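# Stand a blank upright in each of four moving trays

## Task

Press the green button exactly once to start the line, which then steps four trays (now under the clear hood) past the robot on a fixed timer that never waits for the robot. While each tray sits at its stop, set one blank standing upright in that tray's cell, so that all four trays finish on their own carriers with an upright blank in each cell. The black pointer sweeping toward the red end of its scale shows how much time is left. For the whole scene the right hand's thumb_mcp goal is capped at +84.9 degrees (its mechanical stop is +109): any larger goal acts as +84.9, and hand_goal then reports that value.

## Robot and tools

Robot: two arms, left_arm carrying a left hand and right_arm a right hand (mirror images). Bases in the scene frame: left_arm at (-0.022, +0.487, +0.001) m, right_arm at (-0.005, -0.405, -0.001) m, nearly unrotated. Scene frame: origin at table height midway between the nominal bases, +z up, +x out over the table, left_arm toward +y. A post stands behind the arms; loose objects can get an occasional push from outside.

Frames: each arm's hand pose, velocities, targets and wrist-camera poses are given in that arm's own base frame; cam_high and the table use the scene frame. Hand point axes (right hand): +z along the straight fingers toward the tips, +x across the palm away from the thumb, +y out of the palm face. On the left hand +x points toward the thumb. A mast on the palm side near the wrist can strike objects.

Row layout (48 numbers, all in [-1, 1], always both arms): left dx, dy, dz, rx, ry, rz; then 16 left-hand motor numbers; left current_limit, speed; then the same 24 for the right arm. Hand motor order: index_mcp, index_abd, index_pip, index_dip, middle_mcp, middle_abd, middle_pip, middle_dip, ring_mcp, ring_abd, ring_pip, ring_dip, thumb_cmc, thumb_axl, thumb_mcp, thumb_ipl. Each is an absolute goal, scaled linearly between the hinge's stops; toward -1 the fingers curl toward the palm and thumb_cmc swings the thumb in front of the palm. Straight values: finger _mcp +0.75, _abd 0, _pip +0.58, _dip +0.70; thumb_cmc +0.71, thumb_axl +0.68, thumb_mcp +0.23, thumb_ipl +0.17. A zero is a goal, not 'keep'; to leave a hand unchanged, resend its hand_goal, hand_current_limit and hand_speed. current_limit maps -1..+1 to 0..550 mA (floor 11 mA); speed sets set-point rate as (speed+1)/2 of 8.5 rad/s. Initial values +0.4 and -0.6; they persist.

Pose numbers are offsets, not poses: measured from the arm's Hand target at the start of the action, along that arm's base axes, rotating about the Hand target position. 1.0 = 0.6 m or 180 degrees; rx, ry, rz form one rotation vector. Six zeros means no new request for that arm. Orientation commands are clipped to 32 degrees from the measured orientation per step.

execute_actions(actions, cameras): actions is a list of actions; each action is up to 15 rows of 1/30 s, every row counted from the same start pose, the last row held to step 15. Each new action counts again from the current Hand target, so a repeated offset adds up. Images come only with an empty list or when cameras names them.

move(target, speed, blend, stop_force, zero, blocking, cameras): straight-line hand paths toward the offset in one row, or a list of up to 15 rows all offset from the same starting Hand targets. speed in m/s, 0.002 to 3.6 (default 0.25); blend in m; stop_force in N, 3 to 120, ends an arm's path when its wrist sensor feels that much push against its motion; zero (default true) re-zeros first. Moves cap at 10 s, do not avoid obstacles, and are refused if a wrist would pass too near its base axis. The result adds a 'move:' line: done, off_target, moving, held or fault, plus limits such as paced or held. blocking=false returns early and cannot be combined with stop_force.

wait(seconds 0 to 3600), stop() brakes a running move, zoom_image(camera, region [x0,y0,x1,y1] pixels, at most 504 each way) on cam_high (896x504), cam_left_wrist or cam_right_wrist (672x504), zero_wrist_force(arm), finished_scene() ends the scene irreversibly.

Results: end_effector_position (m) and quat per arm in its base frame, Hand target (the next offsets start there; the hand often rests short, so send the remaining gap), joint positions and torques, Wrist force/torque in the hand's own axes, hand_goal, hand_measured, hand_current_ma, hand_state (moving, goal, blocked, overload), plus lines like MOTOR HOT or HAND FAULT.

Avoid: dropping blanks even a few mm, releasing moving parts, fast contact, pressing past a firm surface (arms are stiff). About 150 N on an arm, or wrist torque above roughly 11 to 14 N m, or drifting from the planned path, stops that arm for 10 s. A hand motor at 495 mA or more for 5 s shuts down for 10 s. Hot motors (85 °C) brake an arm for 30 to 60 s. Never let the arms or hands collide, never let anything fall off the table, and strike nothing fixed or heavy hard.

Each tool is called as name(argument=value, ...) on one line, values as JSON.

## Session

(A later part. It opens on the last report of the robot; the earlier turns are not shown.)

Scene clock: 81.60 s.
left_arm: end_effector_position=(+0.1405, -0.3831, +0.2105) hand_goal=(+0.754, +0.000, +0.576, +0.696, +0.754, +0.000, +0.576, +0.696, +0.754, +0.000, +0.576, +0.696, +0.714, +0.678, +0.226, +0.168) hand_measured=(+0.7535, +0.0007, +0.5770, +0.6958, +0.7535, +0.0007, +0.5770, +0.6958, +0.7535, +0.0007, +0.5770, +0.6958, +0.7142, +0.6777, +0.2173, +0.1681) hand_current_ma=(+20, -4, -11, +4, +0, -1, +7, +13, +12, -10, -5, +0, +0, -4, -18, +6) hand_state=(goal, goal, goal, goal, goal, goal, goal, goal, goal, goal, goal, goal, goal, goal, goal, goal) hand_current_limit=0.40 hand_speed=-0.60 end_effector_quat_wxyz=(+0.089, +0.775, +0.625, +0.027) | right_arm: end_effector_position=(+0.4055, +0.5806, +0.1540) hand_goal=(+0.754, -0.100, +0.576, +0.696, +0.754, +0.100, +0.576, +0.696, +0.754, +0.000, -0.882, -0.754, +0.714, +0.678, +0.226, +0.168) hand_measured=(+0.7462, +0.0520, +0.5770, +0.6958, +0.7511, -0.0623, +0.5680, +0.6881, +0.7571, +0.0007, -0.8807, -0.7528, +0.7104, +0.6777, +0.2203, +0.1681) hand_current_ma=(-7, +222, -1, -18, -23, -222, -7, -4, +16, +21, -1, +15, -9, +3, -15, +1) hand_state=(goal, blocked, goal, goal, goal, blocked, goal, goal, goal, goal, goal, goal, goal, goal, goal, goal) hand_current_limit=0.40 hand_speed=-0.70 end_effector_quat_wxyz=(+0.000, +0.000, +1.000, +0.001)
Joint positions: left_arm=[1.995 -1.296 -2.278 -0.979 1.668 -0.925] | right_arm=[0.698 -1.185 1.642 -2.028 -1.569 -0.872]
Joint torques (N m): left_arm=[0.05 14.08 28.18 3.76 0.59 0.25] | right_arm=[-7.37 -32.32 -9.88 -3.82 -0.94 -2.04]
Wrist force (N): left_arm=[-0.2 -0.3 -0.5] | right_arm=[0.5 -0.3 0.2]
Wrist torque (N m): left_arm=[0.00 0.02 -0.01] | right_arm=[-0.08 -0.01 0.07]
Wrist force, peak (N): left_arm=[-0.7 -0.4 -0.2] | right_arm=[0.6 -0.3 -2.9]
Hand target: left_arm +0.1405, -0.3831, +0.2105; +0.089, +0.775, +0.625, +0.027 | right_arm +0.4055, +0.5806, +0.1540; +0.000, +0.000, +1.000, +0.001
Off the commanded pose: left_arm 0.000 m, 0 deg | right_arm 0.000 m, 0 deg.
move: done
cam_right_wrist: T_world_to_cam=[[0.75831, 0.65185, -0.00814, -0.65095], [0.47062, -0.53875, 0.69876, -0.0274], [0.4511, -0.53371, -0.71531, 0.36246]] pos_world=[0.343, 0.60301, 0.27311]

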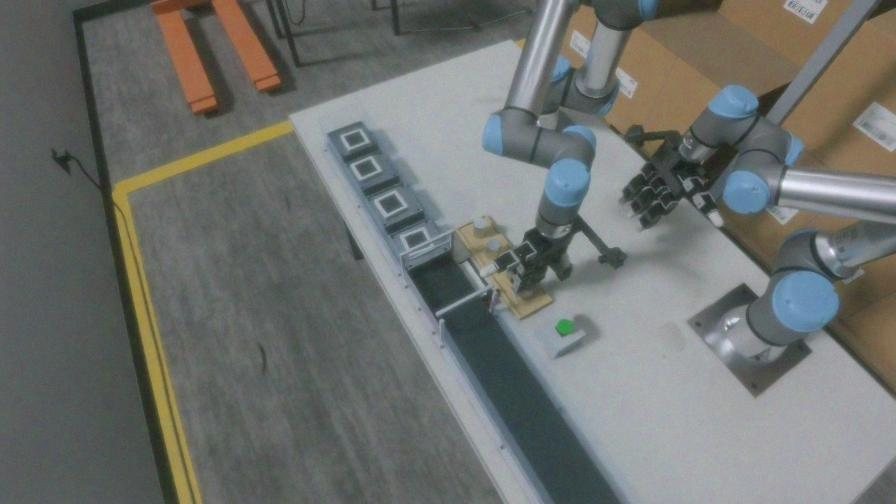

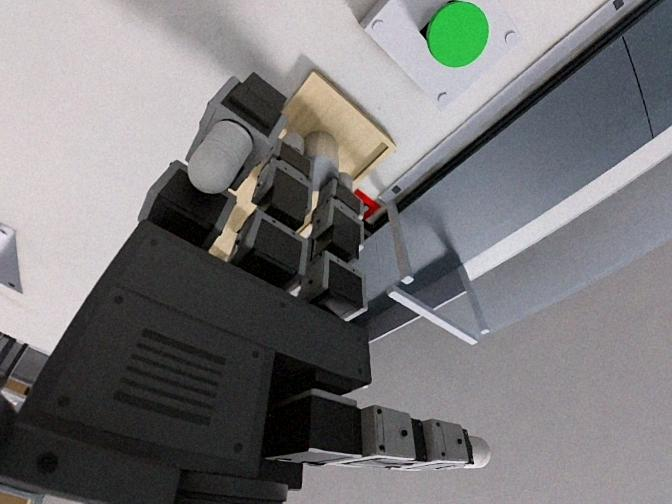

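move(target=[0,0,0,0,0,0, 0.754,0,0.576,0.696,0.754,0,0.576,0.696,0.754,0,0.576,0.696,0.714,0.678,0.226,0.168, 0.4,-0.6, 0,0,0.05,0,0,0, 0.754,-0.1,0.576,0.696,0.754,0.1,0.576,0.696,0.754,0,-0.883,-0.754,0.714,0.678,0.226,0.168, 0.4,-0.7], speed=0.04, cameras=["cam_high","cam_right_wrist"])

zoom_image(camera="cam_right_wrist", region=[220, 40, 440, 240])

zoom_image(camera="cam_high", region=[440, 210, 600, 360])

Scene clock: 84.53 s.
left_arm: end_effector_position=(+0.1405, -0.3831, +0.2105) hand_goal=(+0.754, +0.000, +0.576, +0.696, +0.754, +0.000, +0.576, +0.696, +0.754, +0.000, +0.576, +0.696, +0.714, +0.678, +0.226, +0.168) hand_measured=(+0.7535, +0.0007, +0.5770, +0.6958, +0.7535, +0.0007, +0.5770, +0.6958, +0.7535, +0.0007, +0.5770, +0.6958, +0.7142, +0.6777, +0.2173, +0.1672) hand_current_ma=(+0, +7, -11, -7, -5, +2, +3, +3, +13, -14, -7, +4, -4, -5, -21, +15) hand_state=(goal, goal, goal, goal, goal, goal, goal, goal, goal, goal, goal, goal, goal, goal, goal, goal) hand_current_limit=0.40 hand_speed=-0.60 end_effector_quat_wxyz=(+0.089, +0.775, +0.625, +0.027) | right_arm: end_effector_position=(+0.4056, +0.5807, +0.1844) hand_goal=(+0.754, -0.100, +0.576, +0.696, +0.754, +0.100, +0.576, +0.696, +0.754, +0.000, -0.882, -0.754, +0.714, +0.678, +0.226, +0.168) hand_measured=(+0.7462, +0.0520, +0.5770, +0.6958, +0.7511, -0.0623, +0.5693, +0.6932, +0.7571, +0.0007, -0.8794, -0.7528, +0.7092, +0.6777, +0.2212, +0.1681) hand_current_ma=(-21, +224, -8, -13, -18, -234, -10, +6, +20, +11, +3, -9, -13, -8, -28, +12) hand_state=(goal, blocked, goal, goal, goal, blocked, goal, goal, goal, goal, goal, goal, goal, goal, goal, goal) hand_current_limit=0.40 hand_speed=-0.70 end_effector_quat_wxyz=(+0.000, +0.000, +1.000, +0.001)
Joint positions: left_arm=[1.995 -1.296 -2.278 -0.979 1.668 -0.925] | right_arm=[0.698 -1.214 1.599 -1.957 -1.569 -0.872]
Joint torques (N m): left_arm=[0.72 15.07 27.16 3.83 0.52 0.15] | right_arm=[-5.73 -30.79 -10.9 -4.48 -0.89 -1.95]
Wrist force (N): left_arm=[-0.4 -0.1 0.0] | right_arm=[0.3 0.0 1.4]
Wrist torque (N m): left_arm=[-0.03 0.05 -0.03] | right_arm=[-0.11 -0.05 0.07]
Wrist force, peak (N): left_arm=[-0.3 -0.5 -0.4] | right_arm=[0.4 -0.3 2.1]
Hand target: left_arm +0.1405, -0.3831, +0.2105; +0.089, +0.775, +0.625, +0.027 | right_arm +0.4055, +0.5806, +0.1840; +0.000, +0.000, +1.000, +0.001
Off the commanded pose: left_arm 0.000 m, 0 deg | right_arm 0.000 m, 0 deg.
move: done
cam_right_wrist: T_world_to_cam=[[0.75831, 0.65185, -0.00764, -0.65093], [0.47034, -0.53897, 0.69879, -0.04847], [0.45139, -0.53349, -0.71529, 0.38393]] pos_world=[0.3431, 0.60301, 0.30351]

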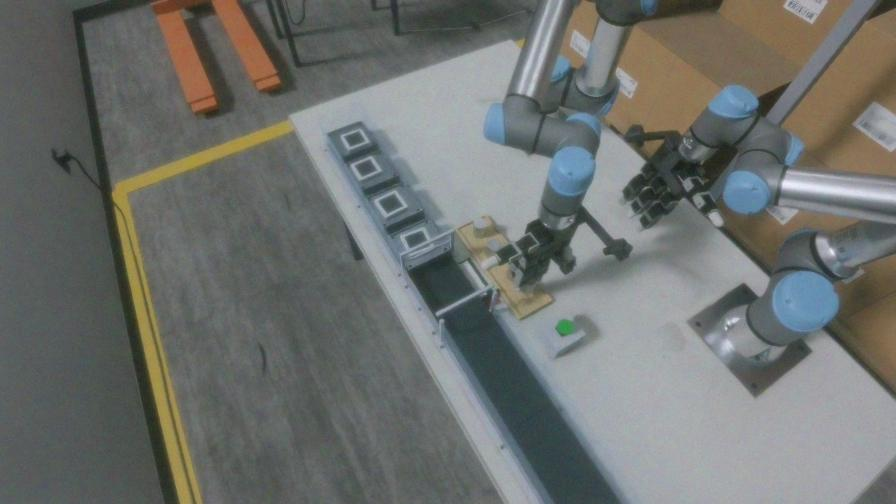

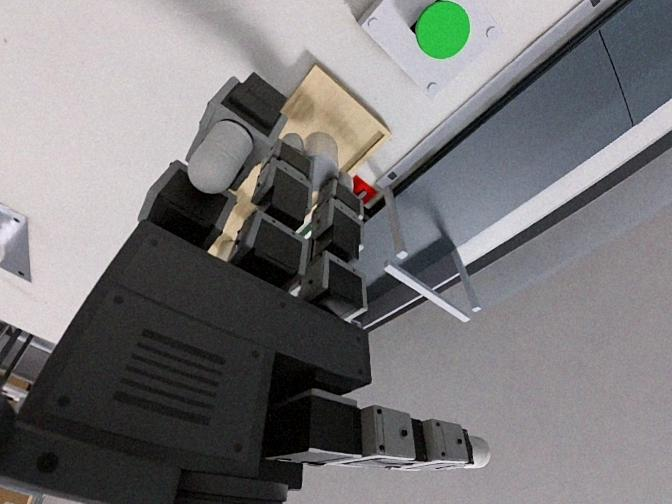

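Scaled by 2.291 from the camera's image (finer frame: 960x720).

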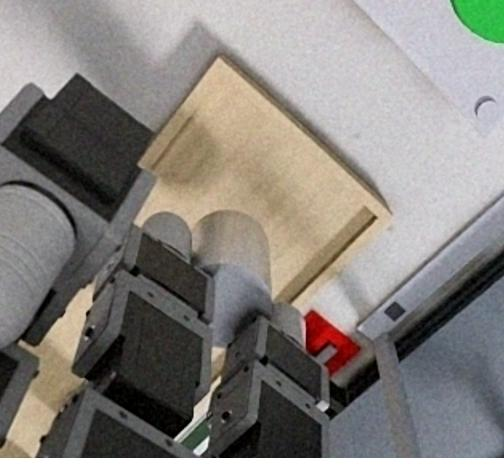

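Scaled by 3.150 from the camera's image (finer frame: 1280x720).

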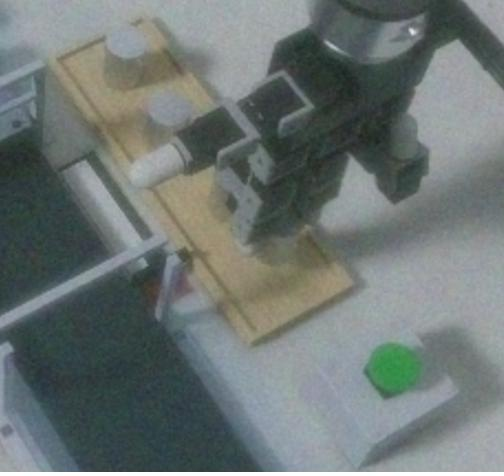

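move(target=[[0,0,0,0,0,0, 0.754,0,0.576,0.696,0.754,0,0.576,0.696,0.754,0,0.576,0.696,0.714,0.678,0.226,0.168, 0.4,-0.6, 0,0,0.11,0,0,0, 0.754,-0.1,0.576,0.696,0.754,0.1,0.576,0.696,0.754,0,-0.883,-0.754,0.714,0.678,0.226,0.168, 0.4,-0.7],[0,0,0,0,0,0, 0.754,0,0.576,0.696,0.754,0,0.576,0.696,0.754,0,0.576,0.696,0.714,0.678,0.226,0.168, 0.4,-0.6, -0.0425,-0.4177,0.11,0,0,0, 0.754,-0.1,0.576,0.696,0.754,0.1,0.576,0.696,0.754,0,-0.883,-0.754,0.714,0.678,0.226,0.168, 0.4,-0.7]], speed=0.15, blend=0.02, cameras=["cam_high","cam_right_wrist"])

zoom_image(camera="cam_right_wrist", region=[250, 0, 450, 200])

zoom_image(camera="cam_right_wrist", region=[400, 0, 672, 272])

Scene clock: 96.63 s.
left_arm: end_effector_position=(+0.1405, -0.3831, +0.2105) hand_goal=(+0.754, +0.000, +0.576, +0.696, +0.754, +0.000, +0.576, +0.696, +0.754, +0.000, +0.576, +0.696, +0.714, +0.678, +0.226, +0.168) hand_measured=(+0.7523, +0.0007, +0.5770, +0.6958, +0.7523, -0.0008, +0.5770, +0.6958, +0.7535, -0.0008, +0.5770, +0.6958, +0.7154, +0.6777, +0.2183, +0.1681) hand_current_ma=(+10, -4, -9, -4, -5, -5, +7, +7, +7, -13, -7, +10, +4, -2, -17, +7) hand_state=(goal, goal, goal, goal, goal, goal, goal, goal, goal, goal, goal, goal, goal, goal, goal, goal) hand_current_limit=0.40 hand_speed=-0.60 end_effector_quat_wxyz=(+0.089, +0.775, +0.625, +0.027) | right_arm: end_effector_position=(+0.3799, +0.3300, +0.2500) hand_goal=(+0.754, -0.100, +0.576, +0.696, +0.754, +0.100, +0.576, +0.696, +0.754, +0.000, -0.882, -0.754, +0.714, +0.678, +0.226, +0.168) hand_measured=(+0.7474, +0.0520, +0.5782, +0.6971, +0.7523, -0.0623, +0.5718, +0.6907, +0.7583, +0.0007, -0.8794, -0.7528, +0.7129, +0.6767, +0.2203, +0.1672) hand_current_ma=(-18, +220, +1, +6, -3, -224, -14, -11, +7, -2, +5, +14, -1, -4, +8, +1) hand_state=(goal, blocked, goal, goal, goal, blocked, goal, moving, goal, goal, goal, goal, goal, goal, goal, goal) hand_current_limit=0.40 hand_speed=-0.70 end_effector_quat_wxyz=(+0.000, +0.000, +1.000, +0.001)
Joint positions: left_arm=[1.995 -1.296 -2.278 -0.979 1.668 -0.925] | right_arm=[0.288 -1.727 1.993 -1.836 -1.569 -1.283]
Joint torques (N m): left_arm=[0.39 14.72 27.54 3.97 0.71 0.25] | right_arm=[-6.94 -13.84 -36.88 -4.09 1.8 -0.09]
Wrist force (N): left_arm=[-0.2 0.0 -0.1] | right_arm=[0.2 0.1 1.7]
Wrist torque (N m): left_arm=[0.00 0.01 -0.01] | right_arm=[-0.12 -0.06 0.04]
Wrist force, peak (N): left_arm=[-0.5 -0.2 -0.6] | right_arm=[0.6 0.0 4.1]
Hand target: left_arm +0.1405, -0.3831, +0.2105; +0.089, +0.775, +0.625, +0.027 | right_arm +0.3800, +0.3300, +0.2500; +0.000, +0.000, +1.000, +0.001
Off the commanded pose: left_arm 0.000 m, 0 deg | right_arm 0.000 m, 0 deg.
move: done
cam_right_wrist: T_world_to_cam=[[0.75834, 0.65181, -0.0082, -0.46745], [0.47064, -0.53878, 0.69873, -0.21747], [0.45102, -0.53373, -0.71534, 0.30894]] pos_world=[0.3175, 0.35241, 0.36912]

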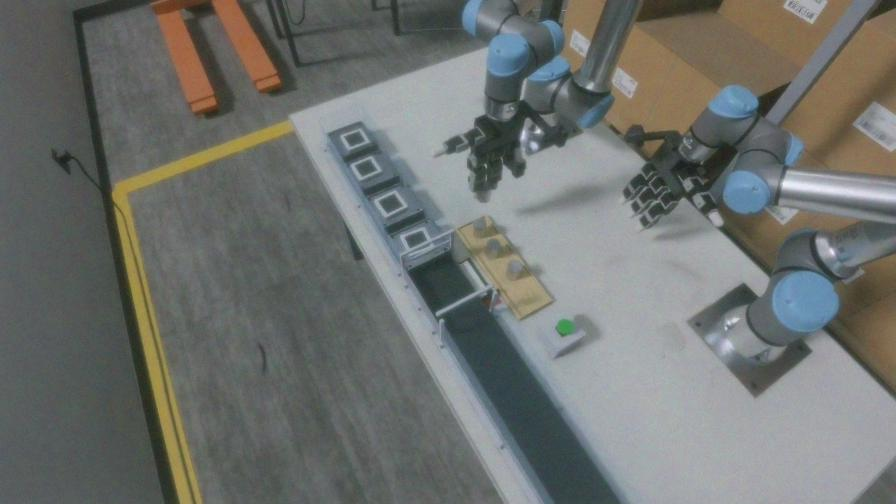

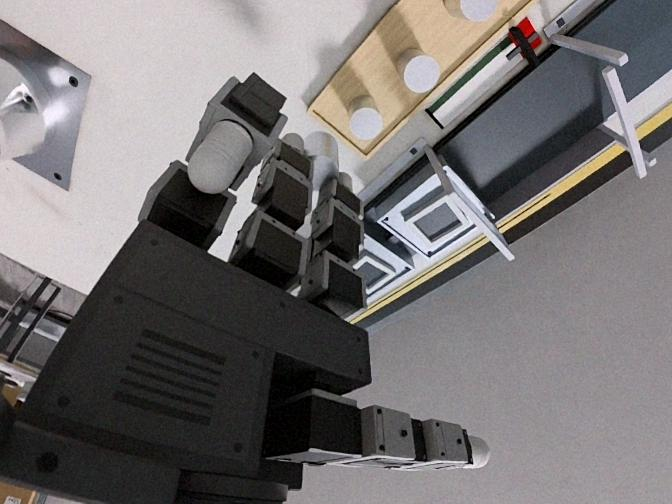

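Scaled by 2.520 from the camera's image (finer frame: 960x720).

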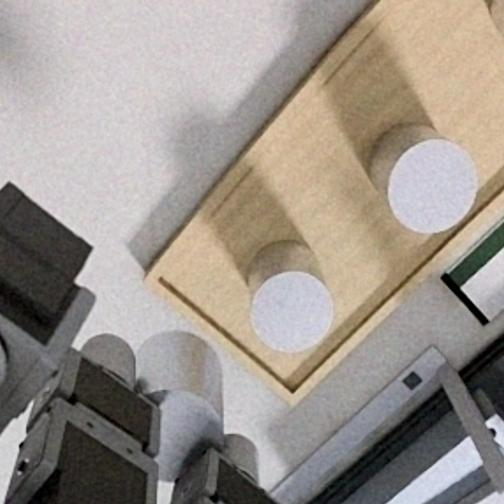

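Scaled by 1.853 from the camera's image (finer frame: 960x720).

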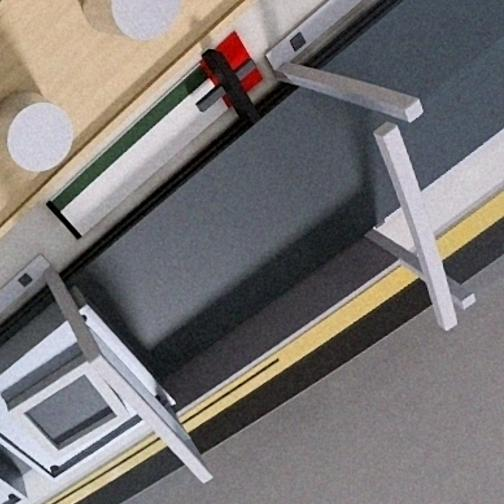

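move(target=[[0.2154,0.0426,0.12,0.0306,0.0093,-0.2154, 0.754,0,0.576,0.696,0.754,0,-0.883,-0.754,0.754,0,-0.883,-0.754,0.714,0.678,-0.449,0.168, 0.4,-0.6, 0.0333,0.2,0.0667,0,0,0, 0.754,-0.1,0.576,0.696,0.754,0.1,0.576,0.696,0.754,0,-0.883,-0.754,0.714,0.678,0.226,0.168, 0.4,-0.7],[0.4308,0.0852,0.1492,0.0613,0.0186,-0.4308, 0.754,0,0.576,0.696,0.754,0,-0.883,-0.754,0.754,0,-0.883,-0.754,0.714,0.678,-0.449,0.168, 0.4,-0.6, 0.3367,0.2758,0.05,0,0,0, 0.754,-0.1,0.576,0.696,0.754,0.1,0.576,0.696,0.754,0,-0.883,-0.754,0.714,0.678,0.226,0.168, 0.4,-0.7]], speed=0.15, blend=0.03, cameras=["all"])

Scene clock: 112.70 s.
left_arm: end_effector_position=(+0.3990, -0.3319, +0.3000) hand_goal=(+0.754, +0.000, +0.576, +0.696, +0.754, +0.000, -0.882, -0.754, +0.754, +0.000, -0.882, -0.754, +0.714, +0.678, -0.448, +0.168) hand_measured=(+0.7474, +0.0007, +0.5718, +0.6958, +0.7535, -0.0008, -0.8640, -0.7503, +0.7535, -0.0008, -0.8589, -0.7490, +0.7129, +0.6830, -0.4547, +0.1672) hand_current_ma=(+0, +0, -16, +10, -2, -9, +22, +5, +5, -4, +26, +16, -4, +5, -25, +1) hand_state=(goal, goal, goal, goal, goal, goal, goal, goal, goal, goal, blocked, goal, goal, goal, goal, goal) hand_current_limit=0.40 hand_speed=-0.60 end_effector_quat_wxyz=(+0.000, +1.000, +0.000, +0.000) | right_arm: end_effector_position=(+0.5820, +0.4954, +0.2800) hand_goal=(+0.754, -0.100, +0.576, +0.696, +0.754, +0.100, +0.576, +0.696, +0.754, +0.000, -0.882, -0.754, +0.714, +0.678, +0.226, +0.168) hand_measured=(+0.7474, +0.0520, +0.5770, +0.6971, +0.7523, -0.0623, +0.5693, +0.6907, +0.7571, +0.0007, -0.8794, -0.7528, +0.7142, +0.6777, +0.2203, +0.1672) hand_current_ma=(-12, +222, +2, -12, +4, -231, -19, +17, +25, +16, +9, +13, -16, -9, -11, +18) hand_state=(goal, blocked, goal, goal, goal, blocked, goal, goal, goal, goal, goal, goal, goal, goal, goal, goal) hand_current_limit=0.40 hand_speed=-0.70 end_effector_quat_wxyz=(+0.000, +0.000, +1.000, +0.001)
Joint positions: left_arm=[2.862 -1.433 -1.847 -1.433 1.57 1.291] | right_arm=[0.439 -1.107 1.192 -1.656 -1.569 -1.131]
Joint torques (N m): left_arm=[-7.31 32.37 12.51 3.93 -1.86 1.49] | right_arm=[6.57 -57.75 -17.21 -4.32 -0.69 1.66]
Wrist force (N): left_arm=[-0.2 0.4 -0.4] | right_arm=[0.1 0.5 1.4]
Wrist torque (N m): left_arm=[0.13 0.05 0.05] | right_arm=[-0.06 -0.02 0.21]
Wrist force, peak (N): left_arm=[-0.9 -0.9 0.1] | right_arm=[-1.0 0.4 1.7]
Hand target: left_arm +0.3989, -0.3320, +0.3000; +0.000, +1.000, +0.000, +0.000 | right_arm +0.5820, +0.4955, +0.2800; +0.000, +0.000, +1.000, +0.001
Off the commanded pose: left_arm 0.000 m, 0 deg | right_arm 0.000 m, 0 deg.
move: done
cam_left_wrist: T_world_to_cam=[[-0.7795, 0.62641, -0.00087, 0.49068], [0.42034, 0.52409, 0.74071, -0.2631], [0.46444, 0.57701, -0.67183, 0.33653]] pos_world=[0.33677, -0.36367, 0.42139]
cam_right_wrist: T_world_to_cam=[[0.75831, 0.65185, -0.00814, -0.7283], [0.47062, -0.53875, 0.69876, -0.24445], [0.4511, -0.53371, -0.71531, 0.32746]] pos_world=[0.5196, 0.51781, 0.39911]

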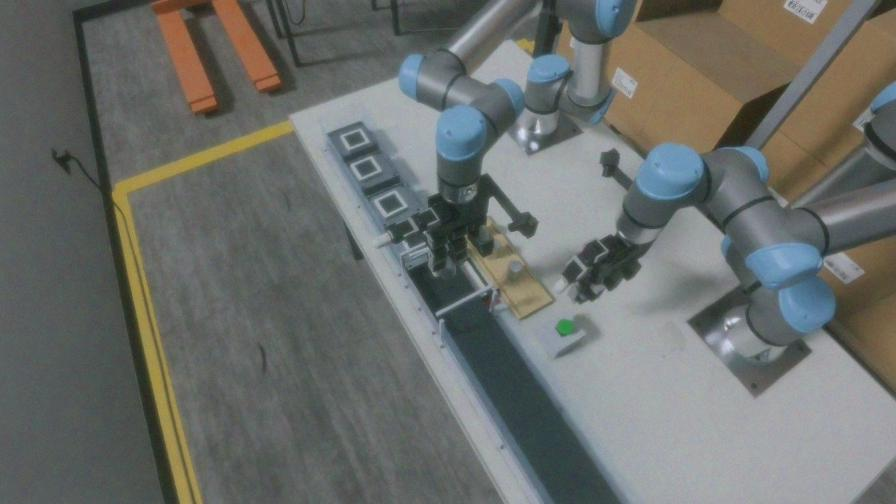

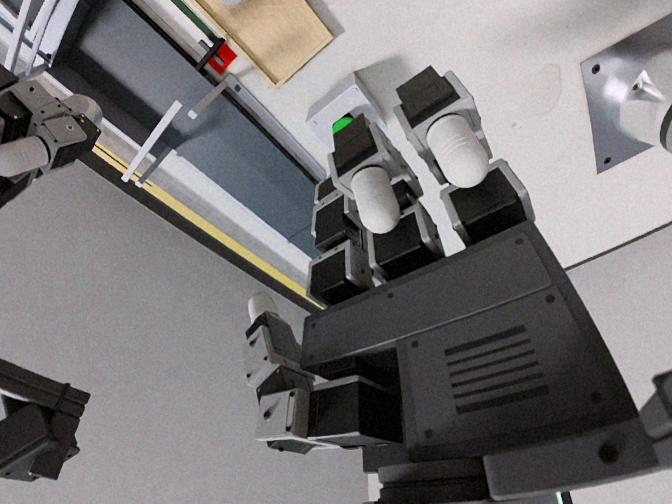

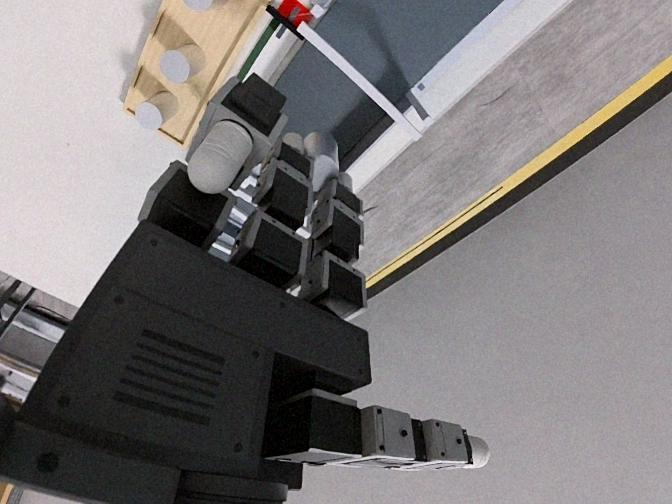

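zoom_image(camera="cam_left_wrist", region=[0, 0, 300, 225])

zoom_image(camera="cam_left_wrist", region=[270, 50, 450, 230])

zoom_image(camera="cam_right_wrist", region=[220, 0, 440, 220])

zoom_image(camera="cam_high", region=[380, 200, 620, 380])

Scaled by 1.680 from the camera's image (finer frame: 960x720).

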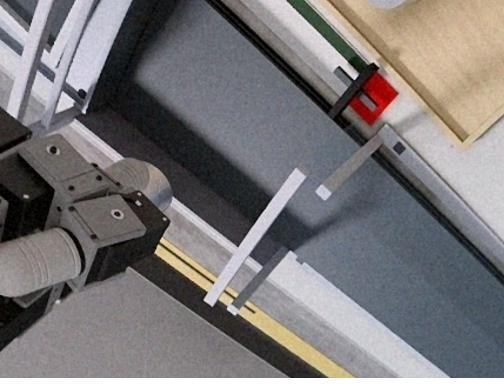

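Scaled by 2.800 from the camera's image (finer frame: 960x720).

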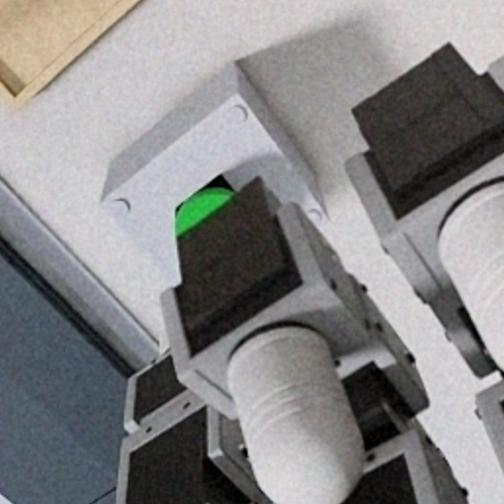

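Scaled by 2.291 from the camera's image (finer frame: 960x720).

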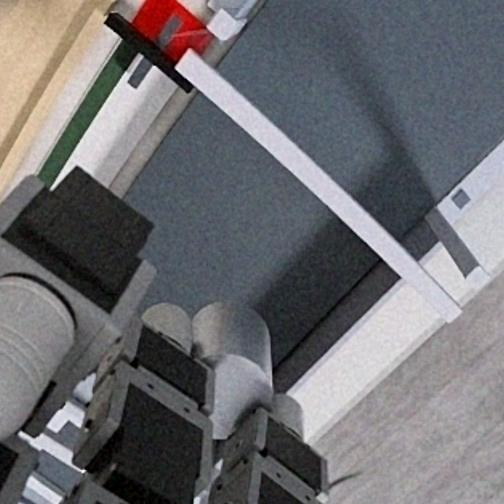

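Scaled by 2.100 from the camera's image (finer frame: 1280x720).

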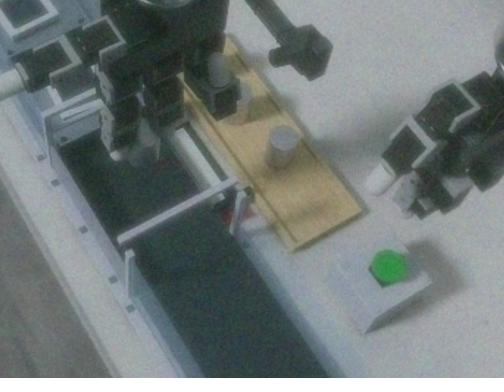

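move(target=[0,0.1,-0.0667,0,0,0, 0.754,0,0.576,0.696,0.754,0,-0.883,-0.754,0.754,0,-0.883,-0.754,0.714,0.678,-0.449,0.168, 0.4,-0.6, 0,0,0,0,0,0, 0.754,-0.1,0.576,0.696,0.754,0.1,0.576,0.696,0.754,0,-0.883,-0.754,0.714,0.678,0.226,0.168, 0.4,-0.7], speed=0.15, cameras=["cam_high","cam_left_wrist"])

zoom_image(camera="cam_left_wrist", region=[230, 0, 430, 200])

zoom_image(camera="cam_high", region=[480, 240, 640, 380])

Scene clock: 117.83 s.
left_arm: end_effector_position=(+0.3989, -0.2720, +0.2601) hand_goal=(+0.754, +0.000, +0.576, +0.696, +0.754, +0.000, -0.882, -0.754, +0.754, +0.000, -0.882, -0.754, +0.714, +0.678, -0.448, +0.168) hand_measured=(+0.7474, -0.0008, +0.5718, +0.6958, +0.7535, +0.0007, -0.8640, -0.7503, +0.7523, -0.0008, -0.8589, -0.7490, +0.7129, +0.6820, -0.4547, +0.1672) hand_current_ma=(+4, -4, -17, -3, -6, -8, +29, +8, +14, -8, +25, +11, -7, +10, -22, -4) hand_state=(goal, goal, goal, goal, goal, goal, goal, goal, goal, goal, blocked, goal, goal, goal, goal, goal) hand_current_limit=0.40 hand_speed=-0.60 end_effector_quat_wxyz=(+0.000, +1.000, +0.000, +0.000) | right_arm: end_effector_position=(+0.5820, +0.4955, +0.2800) hand_goal=(+0.754, -0.100, +0.576, +0.696, +0.754, +0.100, +0.576, +0.696, +0.754, +0.000, -0.882, -0.754, +0.714, +0.678, +0.226, +0.168) hand_measured=(+0.7474, +0.0520, +0.5770, +0.6983, +0.7523, -0.0623, +0.5693, +0.6907, +0.7571, +0.0007, -0.8807, -0.7528, +0.7142, +0.6767, +0.2203, +0.1681) hand_current_ma=(-8, +213, -9, -2, -5, -242, -10, +1, +18, +17, -16, +7, -14, +4, -7, +9) hand_state=(goal, blocked, goal, goal, goal, blocked, goal, goal, goal, goal, goal, goal, goal, goal, goal, goal) hand_current_limit=0.40 hand_speed=-0.70 end_effector_quat_wxyz=(+0.000, +0.000, +1.000, +0.001)
Joint positions: left_arm=[3.004 -1.374 -1.999 -1.34 1.57 1.433] | right_arm=[0.439 -1.107 1.192 -1.656 -1.569 -1.131]
Joint torques (N m): left_arm=[4.88 1.19 31.46 0.93 -1.94 -0.14] | right_arm=[7.1 -63.27 -11.11 -4.26 -1.06 2.48]
Wrist force (N): left_arm=[-0.4 0.2 -0.1] | right_arm=[0.1 0.2 1.3]
Wrist torque (N m): left_arm=[0.08 0.10 0.03] | right_arm=[-0.08 -0.02 0.20]
Wrist force, peak (N): left_arm=[0.1 -1.6 0.7] | right_arm=[0.2 0.5 1.8]
Hand target: left_arm +0.3989, -0.2720, +0.2600; +0.000, +1.000, +0.000, +0.000 | right_arm +0.5820, +0.4955, +0.2800; +0.000, +0.000, +1.000, +0.001
Off the commanded pose: left_arm 0.000 m, 0 deg | right_arm 0.000 m, 0 deg.
move: done
cam_left_wrist: T_world_to_cam=[[-0.77936, 0.62657, -0.00108, 0.45305], [0.42029, 0.52406, 0.74076, -0.26486], [0.4647, 0.57687, -0.67177, 0.2751]] pos_world=[0.33657, -0.30377, 0.38149]

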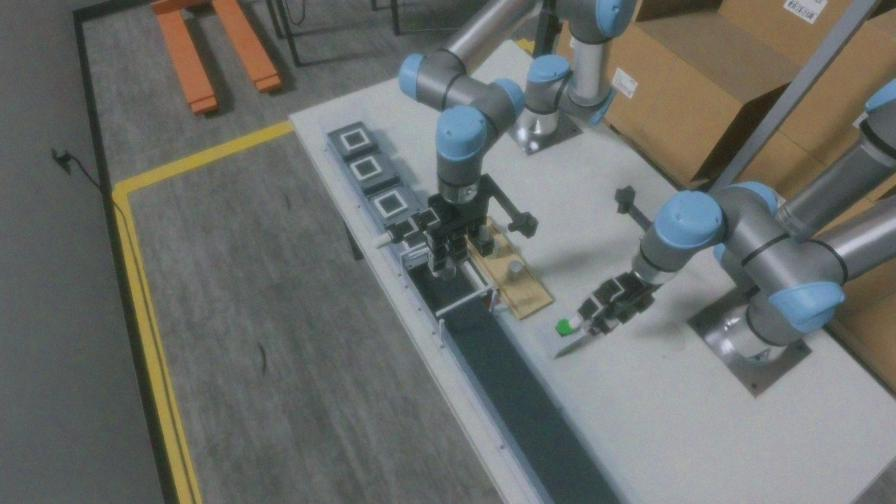

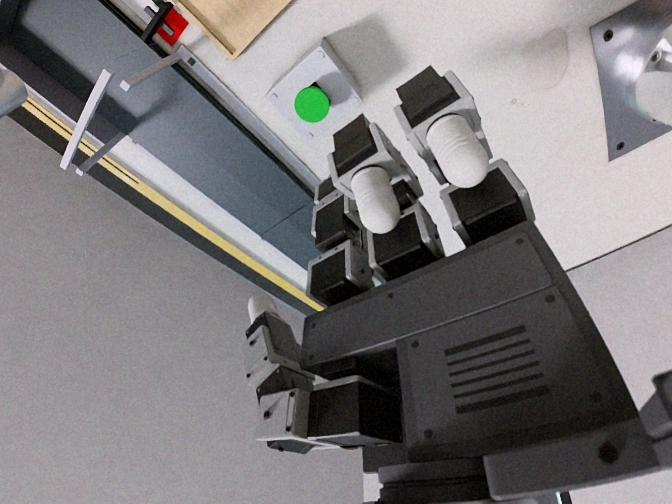

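Scaled by 2.520 from the camera's image (finer frame: 960x720).

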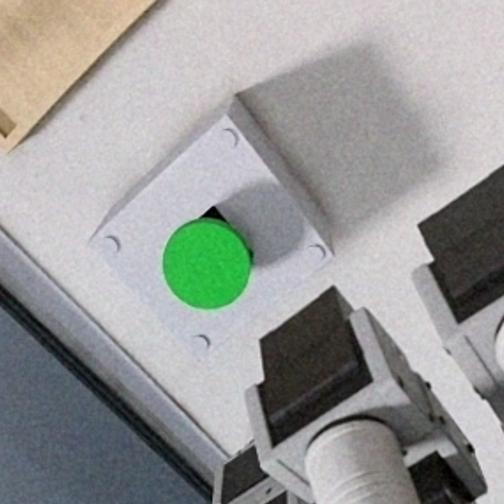

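Scaled by 3.150 from the camera's image (finer frame: 1280x720).

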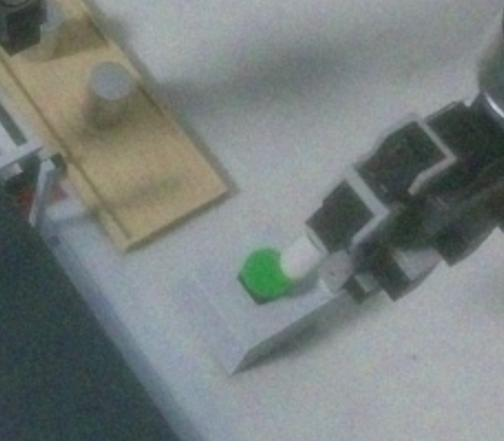

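move(target=[-0.0015,-0.0692,-0.0583,0,0,0, 0.754,0,0.576,0.696,0.754,0,-0.883,-0.754,0.754,0,-0.883,-0.754,0.714,0.678,-0.449,0.168, 0.4,-0.6, 0.0167,-0.05,0,0,0,0, 0.754,-0.1,0.576,0.696,0.754,0.1,0.576,0.696,0.754,0,-0.883,-0.754,0.714,0.678,0.226,0.168, 0.4,-0.7], speed=0.1, cameras=["all"])

zoom_image(camera="cam_left_wrist", region=[230, 50, 430, 250])

zoom_image(camera="cam_high", region=[480, 240, 640, 380])

zoom_image(camera="cam_right_wrist", region=[220, 0, 440, 220])

Scene clock: 129.17 s.
left_arm: end_effector_position=(+0.3980, -0.3135, +0.2248) hand_goal=(+0.754, +0.000, +0.576, +0.696, +0.754, +0.000, -0.882, -0.754, +0.754, +0.000, -0.882, -0.754, +0.714, +0.678, -0.448, +0.168) hand_measured=(+0.7474, -0.0008, +0.5718, +0.6958, +0.7523, +0.0007, -0.8640, -0.7503, +0.7535, -0.0008, -0.8589, -0.7490, +0.7104, +0.6767, -0.4547, +0.1681) hand_current_ma=(-4, +1, -11, -3, -2, -8, +23, +15, +13, -9, +28, +13, -8, -2, -23, +3) hand_state=(goal, goal, goal, goal, goal, goal, goal, goal, goal, goal, blocked, goal, goal, goal, goal, goal) hand_current_limit=0.40 hand_speed=-0.60 end_effector_quat_wxyz=(+0.000, +1.000, +0.000, +0.000) | right_arm: end_effector_position=(+0.5920, +0.4654, +0.2801) hand_goal=(+0.754, -0.100, +0.576, +0.696, +0.754, +0.100, +0.576, +0.696, +0.754, +0.000, -0.882, -0.754, +0.714, +0.678, +0.226, +0.168) hand_measured=(+0.7474, +0.0520, +0.5770, +0.6996, +0.7511, -0.0623, +0.5693, +0.6907, +0.7571, +0.0007, -0.8794, -0.7516, +0.7142, +0.6777, +0.2203, +0.1672) hand_current_ma=(-13, +231, -15, +1, -9, -238, -8, -18, +11, +7, -9, +10, -6, -8, -13, -1) hand_state=(goal, blocked, goal, goal, goal, blocked, goal, goal, goal, goal, goal, goal, goal, goal, goal, goal) hand_current_limit=0.40 hand_speed=-0.70 end_effector_quat_wxyz=(+0.000, +0.000, +1.000, +0.001)
Joint positions: left_arm=[2.903 -1.45 -2.029 -1.233 1.57 1.333] | right_arm=[0.393 -1.13 1.226 -1.667 -1.569 -1.178]
Joint torques (N m): left_arm=[8.86 30.65 37.43 0.67 1.82 1.85] | right_arm=[5.91 -35.33 -36.35 -2.24 -0.09 2.36]
Wrist force (N): left_arm=[-0.2 -0.2 -0.2] | right_arm=[0.3 0.1 1.7]
Wrist torque (N m): left_arm=[0.05 0.08 -0.07] | right_arm=[-0.12 -0.05 0.13]
Wrist force, peak (N): left_arm=[-0.2 -0.9 -1.0] | right_arm=[0.4 1.2 1.6]
Hand target: left_arm +0.3980, -0.3135, +0.2250; +0.000, +1.000, +0.000, +0.000 | right_arm +0.5920, +0.4655, +0.2800; +0.000, +0.000, +1.000, +0.001
Off the commanded pose: left_arm 0.000 m, 0 deg | right_arm 0.000 m, 0 deg.
move: done
cam_left_wrist: T_world_to_cam=[[-0.77928, 0.62667, -0.00059, 0.47809], [0.42077, 0.52393, 0.74058, -0.21685], [0.46441, 0.57687, -0.67197, 0.27593]] pos_world=[0.33567, -0.34517, 0.34629]
cam_right_wrist: T_world_to_cam=[[0.75831, 0.65185, -0.00804, -0.71623], [0.47051, -0.53874, 0.69885, -0.26531], [0.45121, -0.53372, -0.71523, 0.30684]] pos_world=[0.5295, 0.48771, 0.39912]

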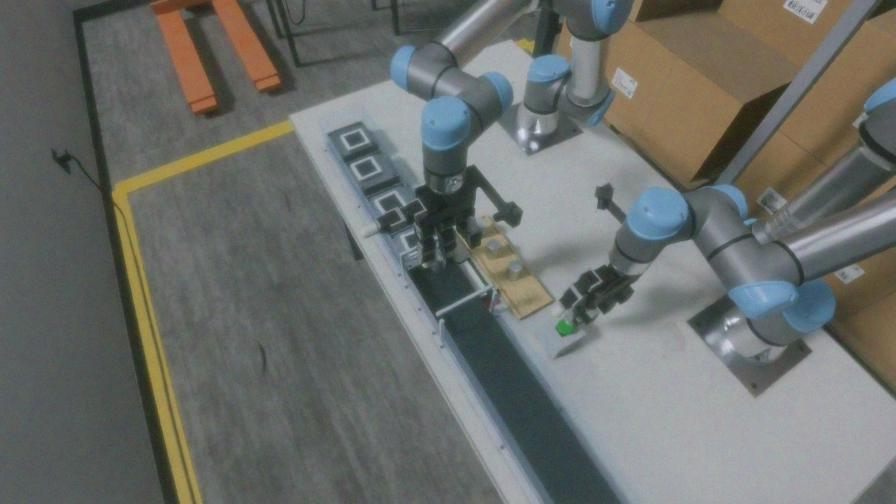

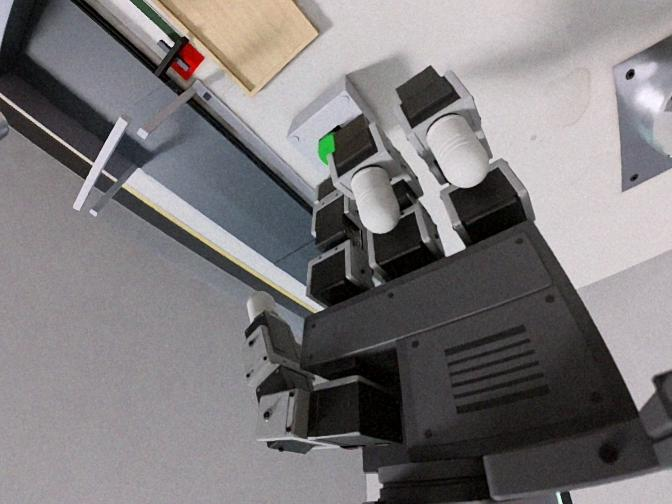

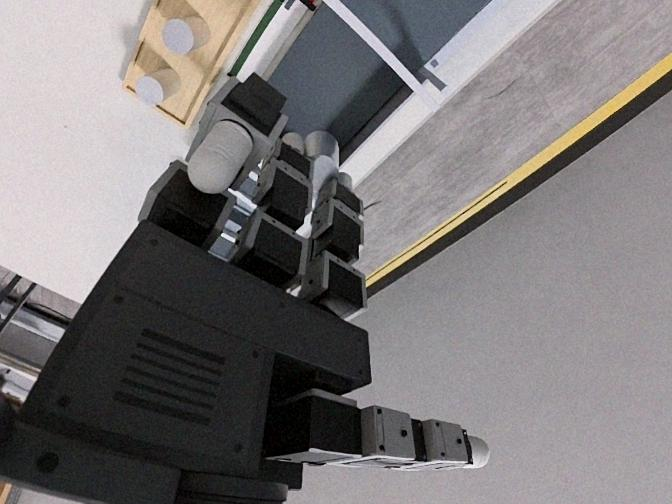

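Scaled by 2.520 from the camera's image (finer frame: 960x720).

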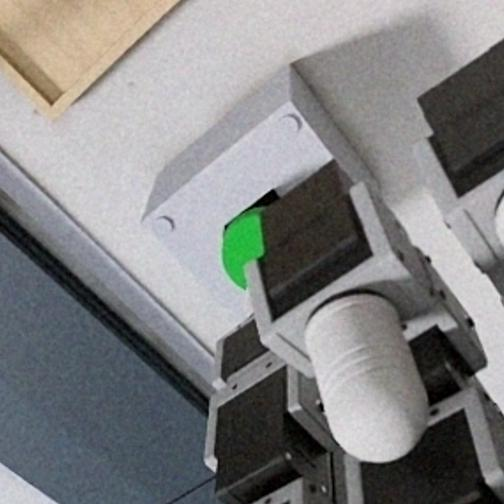

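Scaled by 3.150 from the camera's image (finer frame: 1280x720).

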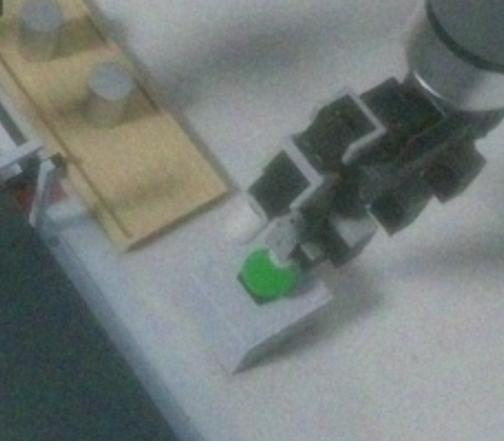

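Scaled by 2.291 from the camera's image (finer frame: 960x720).

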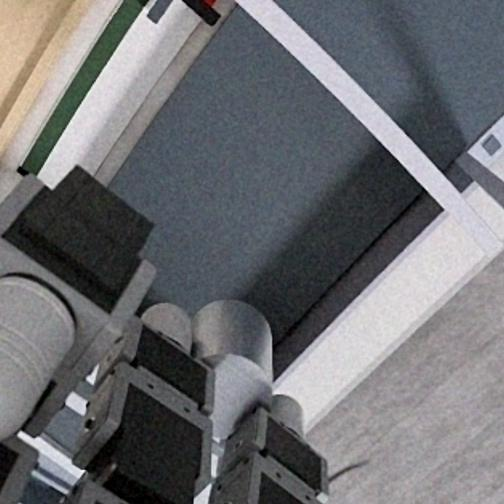

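zoom_image(camera="cam_high", region=[540, 290, 610, 350])

Scaled by 7.200 from the camera's image (finer frame: 1280x720).

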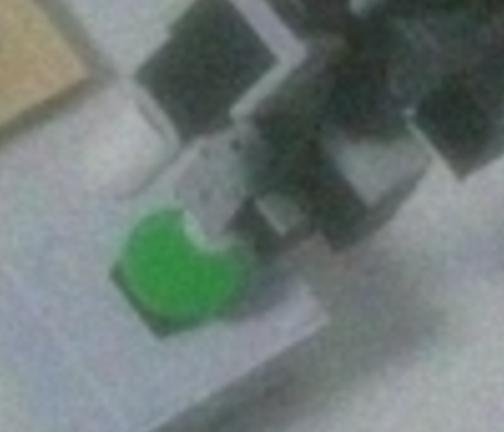

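move(target=[-0.005,0.0133,-0.02,0,0,0, 0.754,0,0.576,0.696,0.754,0,-0.883,-0.754,0.754,0,-0.883,-0.754,0.714,0.678,-0.449,0.168, 0.4,-0.6, 0,0,-0.05,0,0,0, 0.754,-0.1,0.576,0.696,0.754,0.1,0.576,0.696,0.754,0,-0.883,-0.754,0.714,0.678,0.226,0.168, 0.4,-0.7], speed=0.06)

move(target=[0,0,-0.06,0,0,0, 0.754,0,0.576,0.696,0.754,0,-0.883,-0.754,0.754,0,-0.883,-0.754,0.714,0.678,-0.449,0.168, 0.4,-0.6, 0,0,0,0,0,0, 0.754,-0.1,0.576,0.696,0.754,0.1,0.576,0.696,0.754,0,-0.883,-0.754,0.714,0.678,0.226,0.168, 0.4,-0.7], speed=0.02, stop_force=15, cameras=["all"])

Scene clock: 135.73 s.
left_arm: end_effector_position=(+0.3950, -0.3054, +0.2130) hand_goal=(+0.754, +0.000, +0.576, +0.696, +0.754, +0.000, -0.882, -0.754, +0.754, +0.000, -0.882, -0.754, +0.714, +0.678, -0.448, +0.168) hand_measured=(+0.7486, +0.0007, +0.5718, +0.6958, +0.7535, -0.0008, -0.8640, -0.7503, +0.7535, -0.0008, -0.8576, -0.7490, +0.7117, +0.6777, -0.4547, +0.1681) hand_current_ma=(+2, -2, -17, -5, -2, -6, +26, +21, +5, -14, +26, +18, -5, +3, -16, +12) hand_state=(goal, goal, goal, goal, goal, goal, goal, goal, goal, goal, blocked, goal, goal, goal, goal, goal) hand_current_limit=0.40 hand_speed=-0.60 end_effector_quat_wxyz=(+0.000, +1.000, +0.000, +0.000) | right_arm: end_effector_position=(+0.5920, +0.4655, +0.2498) hand_goal=(+0.754, -0.100, +0.576, +0.696, +0.754, +0.100, +0.576, +0.696, +0.754, +0.000, -0.882, -0.754, +0.714, +0.678, +0.226, +0.168) hand_measured=(+0.7474, +0.0534, +0.5770, +0.6983, +0.7523, -0.0623, +0.5693, +0.6907, +0.7583, +0.0007, -0.8807, -0.7528, +0.7142, +0.6767, +0.2203, +0.1672) hand_current_ma=(-27, +217, -16, -4, -16, -226, -19, -5, +11, +24, -12, +17, +5, -9, -16, +5) hand_state=(goal, blocked, goal, goal, goal, blocked, goal, goal, goal, goal, goal, goal, goal, goal, goal, goal) hand_current_limit=0.40 hand_speed=-0.70 end_effector_quat_wxyz=(+0.000, +0.000, +1.000, +0.001)
Joint positions: left_arm=[2.921 -1.444 -2.067 -1.201 1.57 1.35] | right_arm=[0.393 -1.12 1.289 -1.739 -1.569 -1.178]
Joint torques (N m): left_arm=[-7.15 21.68 34.47 0.28 0.55 -1.72] | right_arm=[6.51 -57.66 -39.3 -0.99 -0.17 1.61]
Wrist force (N): left_arm=[-0.5 -0.1 -0.6] | right_arm=[0.2 -0.1 1.7]
Wrist torque (N m): left_arm=[0.09 0.10 -0.08] | right_arm=[-0.13 -0.04 0.11]
Wrist force, peak (N): left_arm=[-0.7 -0.1 -0.7] | right_arm=[0.2 0.0 2.3]
Hand target: left_arm +0.3950, -0.3055, +0.2130; +0.000, +1.000, +0.000, +0.000 | right_arm +0.5920, +0.4655, +0.2500; +0.000, +0.000, +1.000, +0.001
Off the commanded pose: left_arm 0.000 m, 0 deg | right_arm 0.000 m, 0 deg.
move: done

Scene clock: 137.63 s.
left_arm: end_effector_position=(+0.3951, -0.3055, +0.1980) hand_goal=(+0.754, +0.000, +0.576, +0.696, +0.754, +0.000, -0.882, -0.754, +0.754, +0.000, -0.882, -0.754, +0.714, +0.678, -0.448, +0.168) hand_measured=(+0.7474, -0.0023, +0.5731, +0.6971, +0.7535, +0.0007, -0.8640, -0.7503, +0.7535, -0.0008, -0.8589, -0.7490, +0.7104, +0.6777, -0.4547, +0.1681) hand_current_ma=(-5, -1, -21, +7, -4, -6, +27, +11, +14, -12, +28, +19, -13, +0, -17, +0) hand_state=(goal, goal, goal, goal, goal, goal, goal, goal, goal, goal, blocked, goal, goal, goal, goal, goal) hand_current_limit=0.40 hand_speed=-0.60 end_effector_quat_wxyz=(+0.000, +1.000, +0.000, +0.000) | right_arm: end_effector_position=(+0.5920, +0.4655, +0.2500) hand_goal=(+0.754, -0.100, +0.576, +0.696, +0.754, +0.100, +0.576, +0.696, +0.754, +0.000, -0.882, -0.754, +0.714, +0.678, +0.226, +0.168) hand_measured=(+0.7474, +0.0520, +0.5770, +0.6983, +0.7523, -0.0623, +0.5693, +0.6907, +0.7583, +0.0007, -0.8807, -0.7516, +0.7129, +0.6777, +0.2203, +0.1681) hand_current_ma=(-13, +210, +2, +0, -29, -229, -25, -2, +14, +14, +1, +13, -9, -4, -9, -27) hand_state=(goal, blocked, goal, goal, goal, blocked, goal, goal, goal, goal, goal, goal, goal, goal, goal, goal) hand_current_limit=0.40 hand_speed=-0.70 end_effector_quat_wxyz=(+0.000, +0.000, +1.000, +0.001)
Joint positions: left_arm=[2.92 -1.459 -2.095 -1.158 1.57 1.35] | right_arm=[0.393 -1.12 1.288 -1.739 -1.569 -1.178]
Joint torques (N m): left_arm=[-5.13 25.03 28.16 2.01 -1.27 -1.52] | right_arm=[2.15 -61.29 -37.83 -2.84 -0.36 1.53]
Wrist force (N): left_arm=[-0.3 0.3 -14.6] | right_arm=[0.1 0.2 1.6]
Wrist torque (N m): left_arm=[1.26 0.38 -0.06] | right_arm=[-0.10 -0.02 0.10]
Wrist force, peak (N): left_arm=[0.5 0.1 -29.4] | right_arm=[0.2 0.0 1.9]
Hand target: left_arm +0.3951, -0.3055, +0.1980; +0.000, +1.000, +0.000, +0.000 (not the last commanded pose) | right_arm +0.5920, +0.4655, +0.2500; +0.000, +0.000, +1.000, +0.001
Off the commanded pose: left_arm 0.021 m, 0 deg | right_arm 0.000 m, 0 deg.
move: contact (left_arm)
cam_left_wrist: T_world_to_cam=[[-0.77933, 0.62661, -0.00102, 0.471], [0.42031, 0.52396, 0.74081, -0.19984], [0.46473, 0.57691, -0.67171, 0.25453]] pos_world=[0.33277, -0.33727, 0.31949]
cam_right_wrist: T_world_to_cam=[[0.75831, 0.65185, -0.00814, -0.71657], [0.47062, -0.53875, 0.69876, -0.24436], [0.4511, -0.53371, -0.71531, 0.28547]] pos_world=[0.5296, 0.48781, 0.36912]

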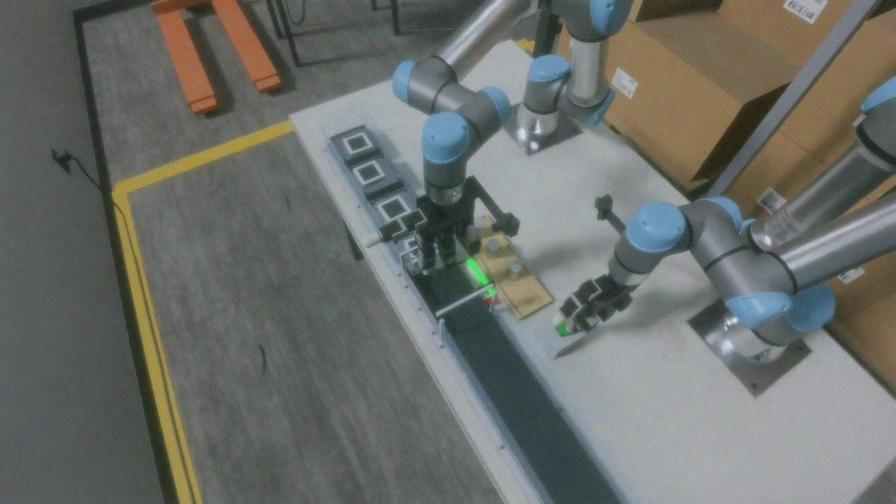

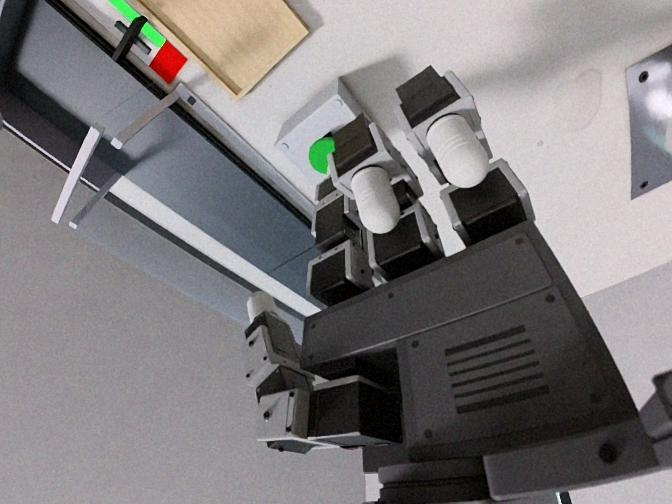

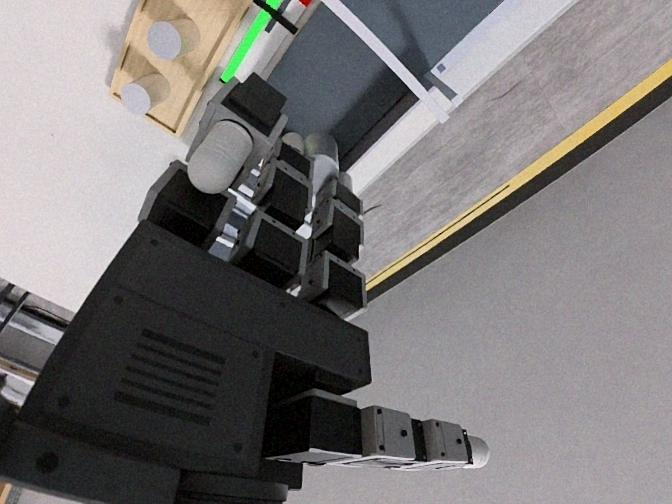

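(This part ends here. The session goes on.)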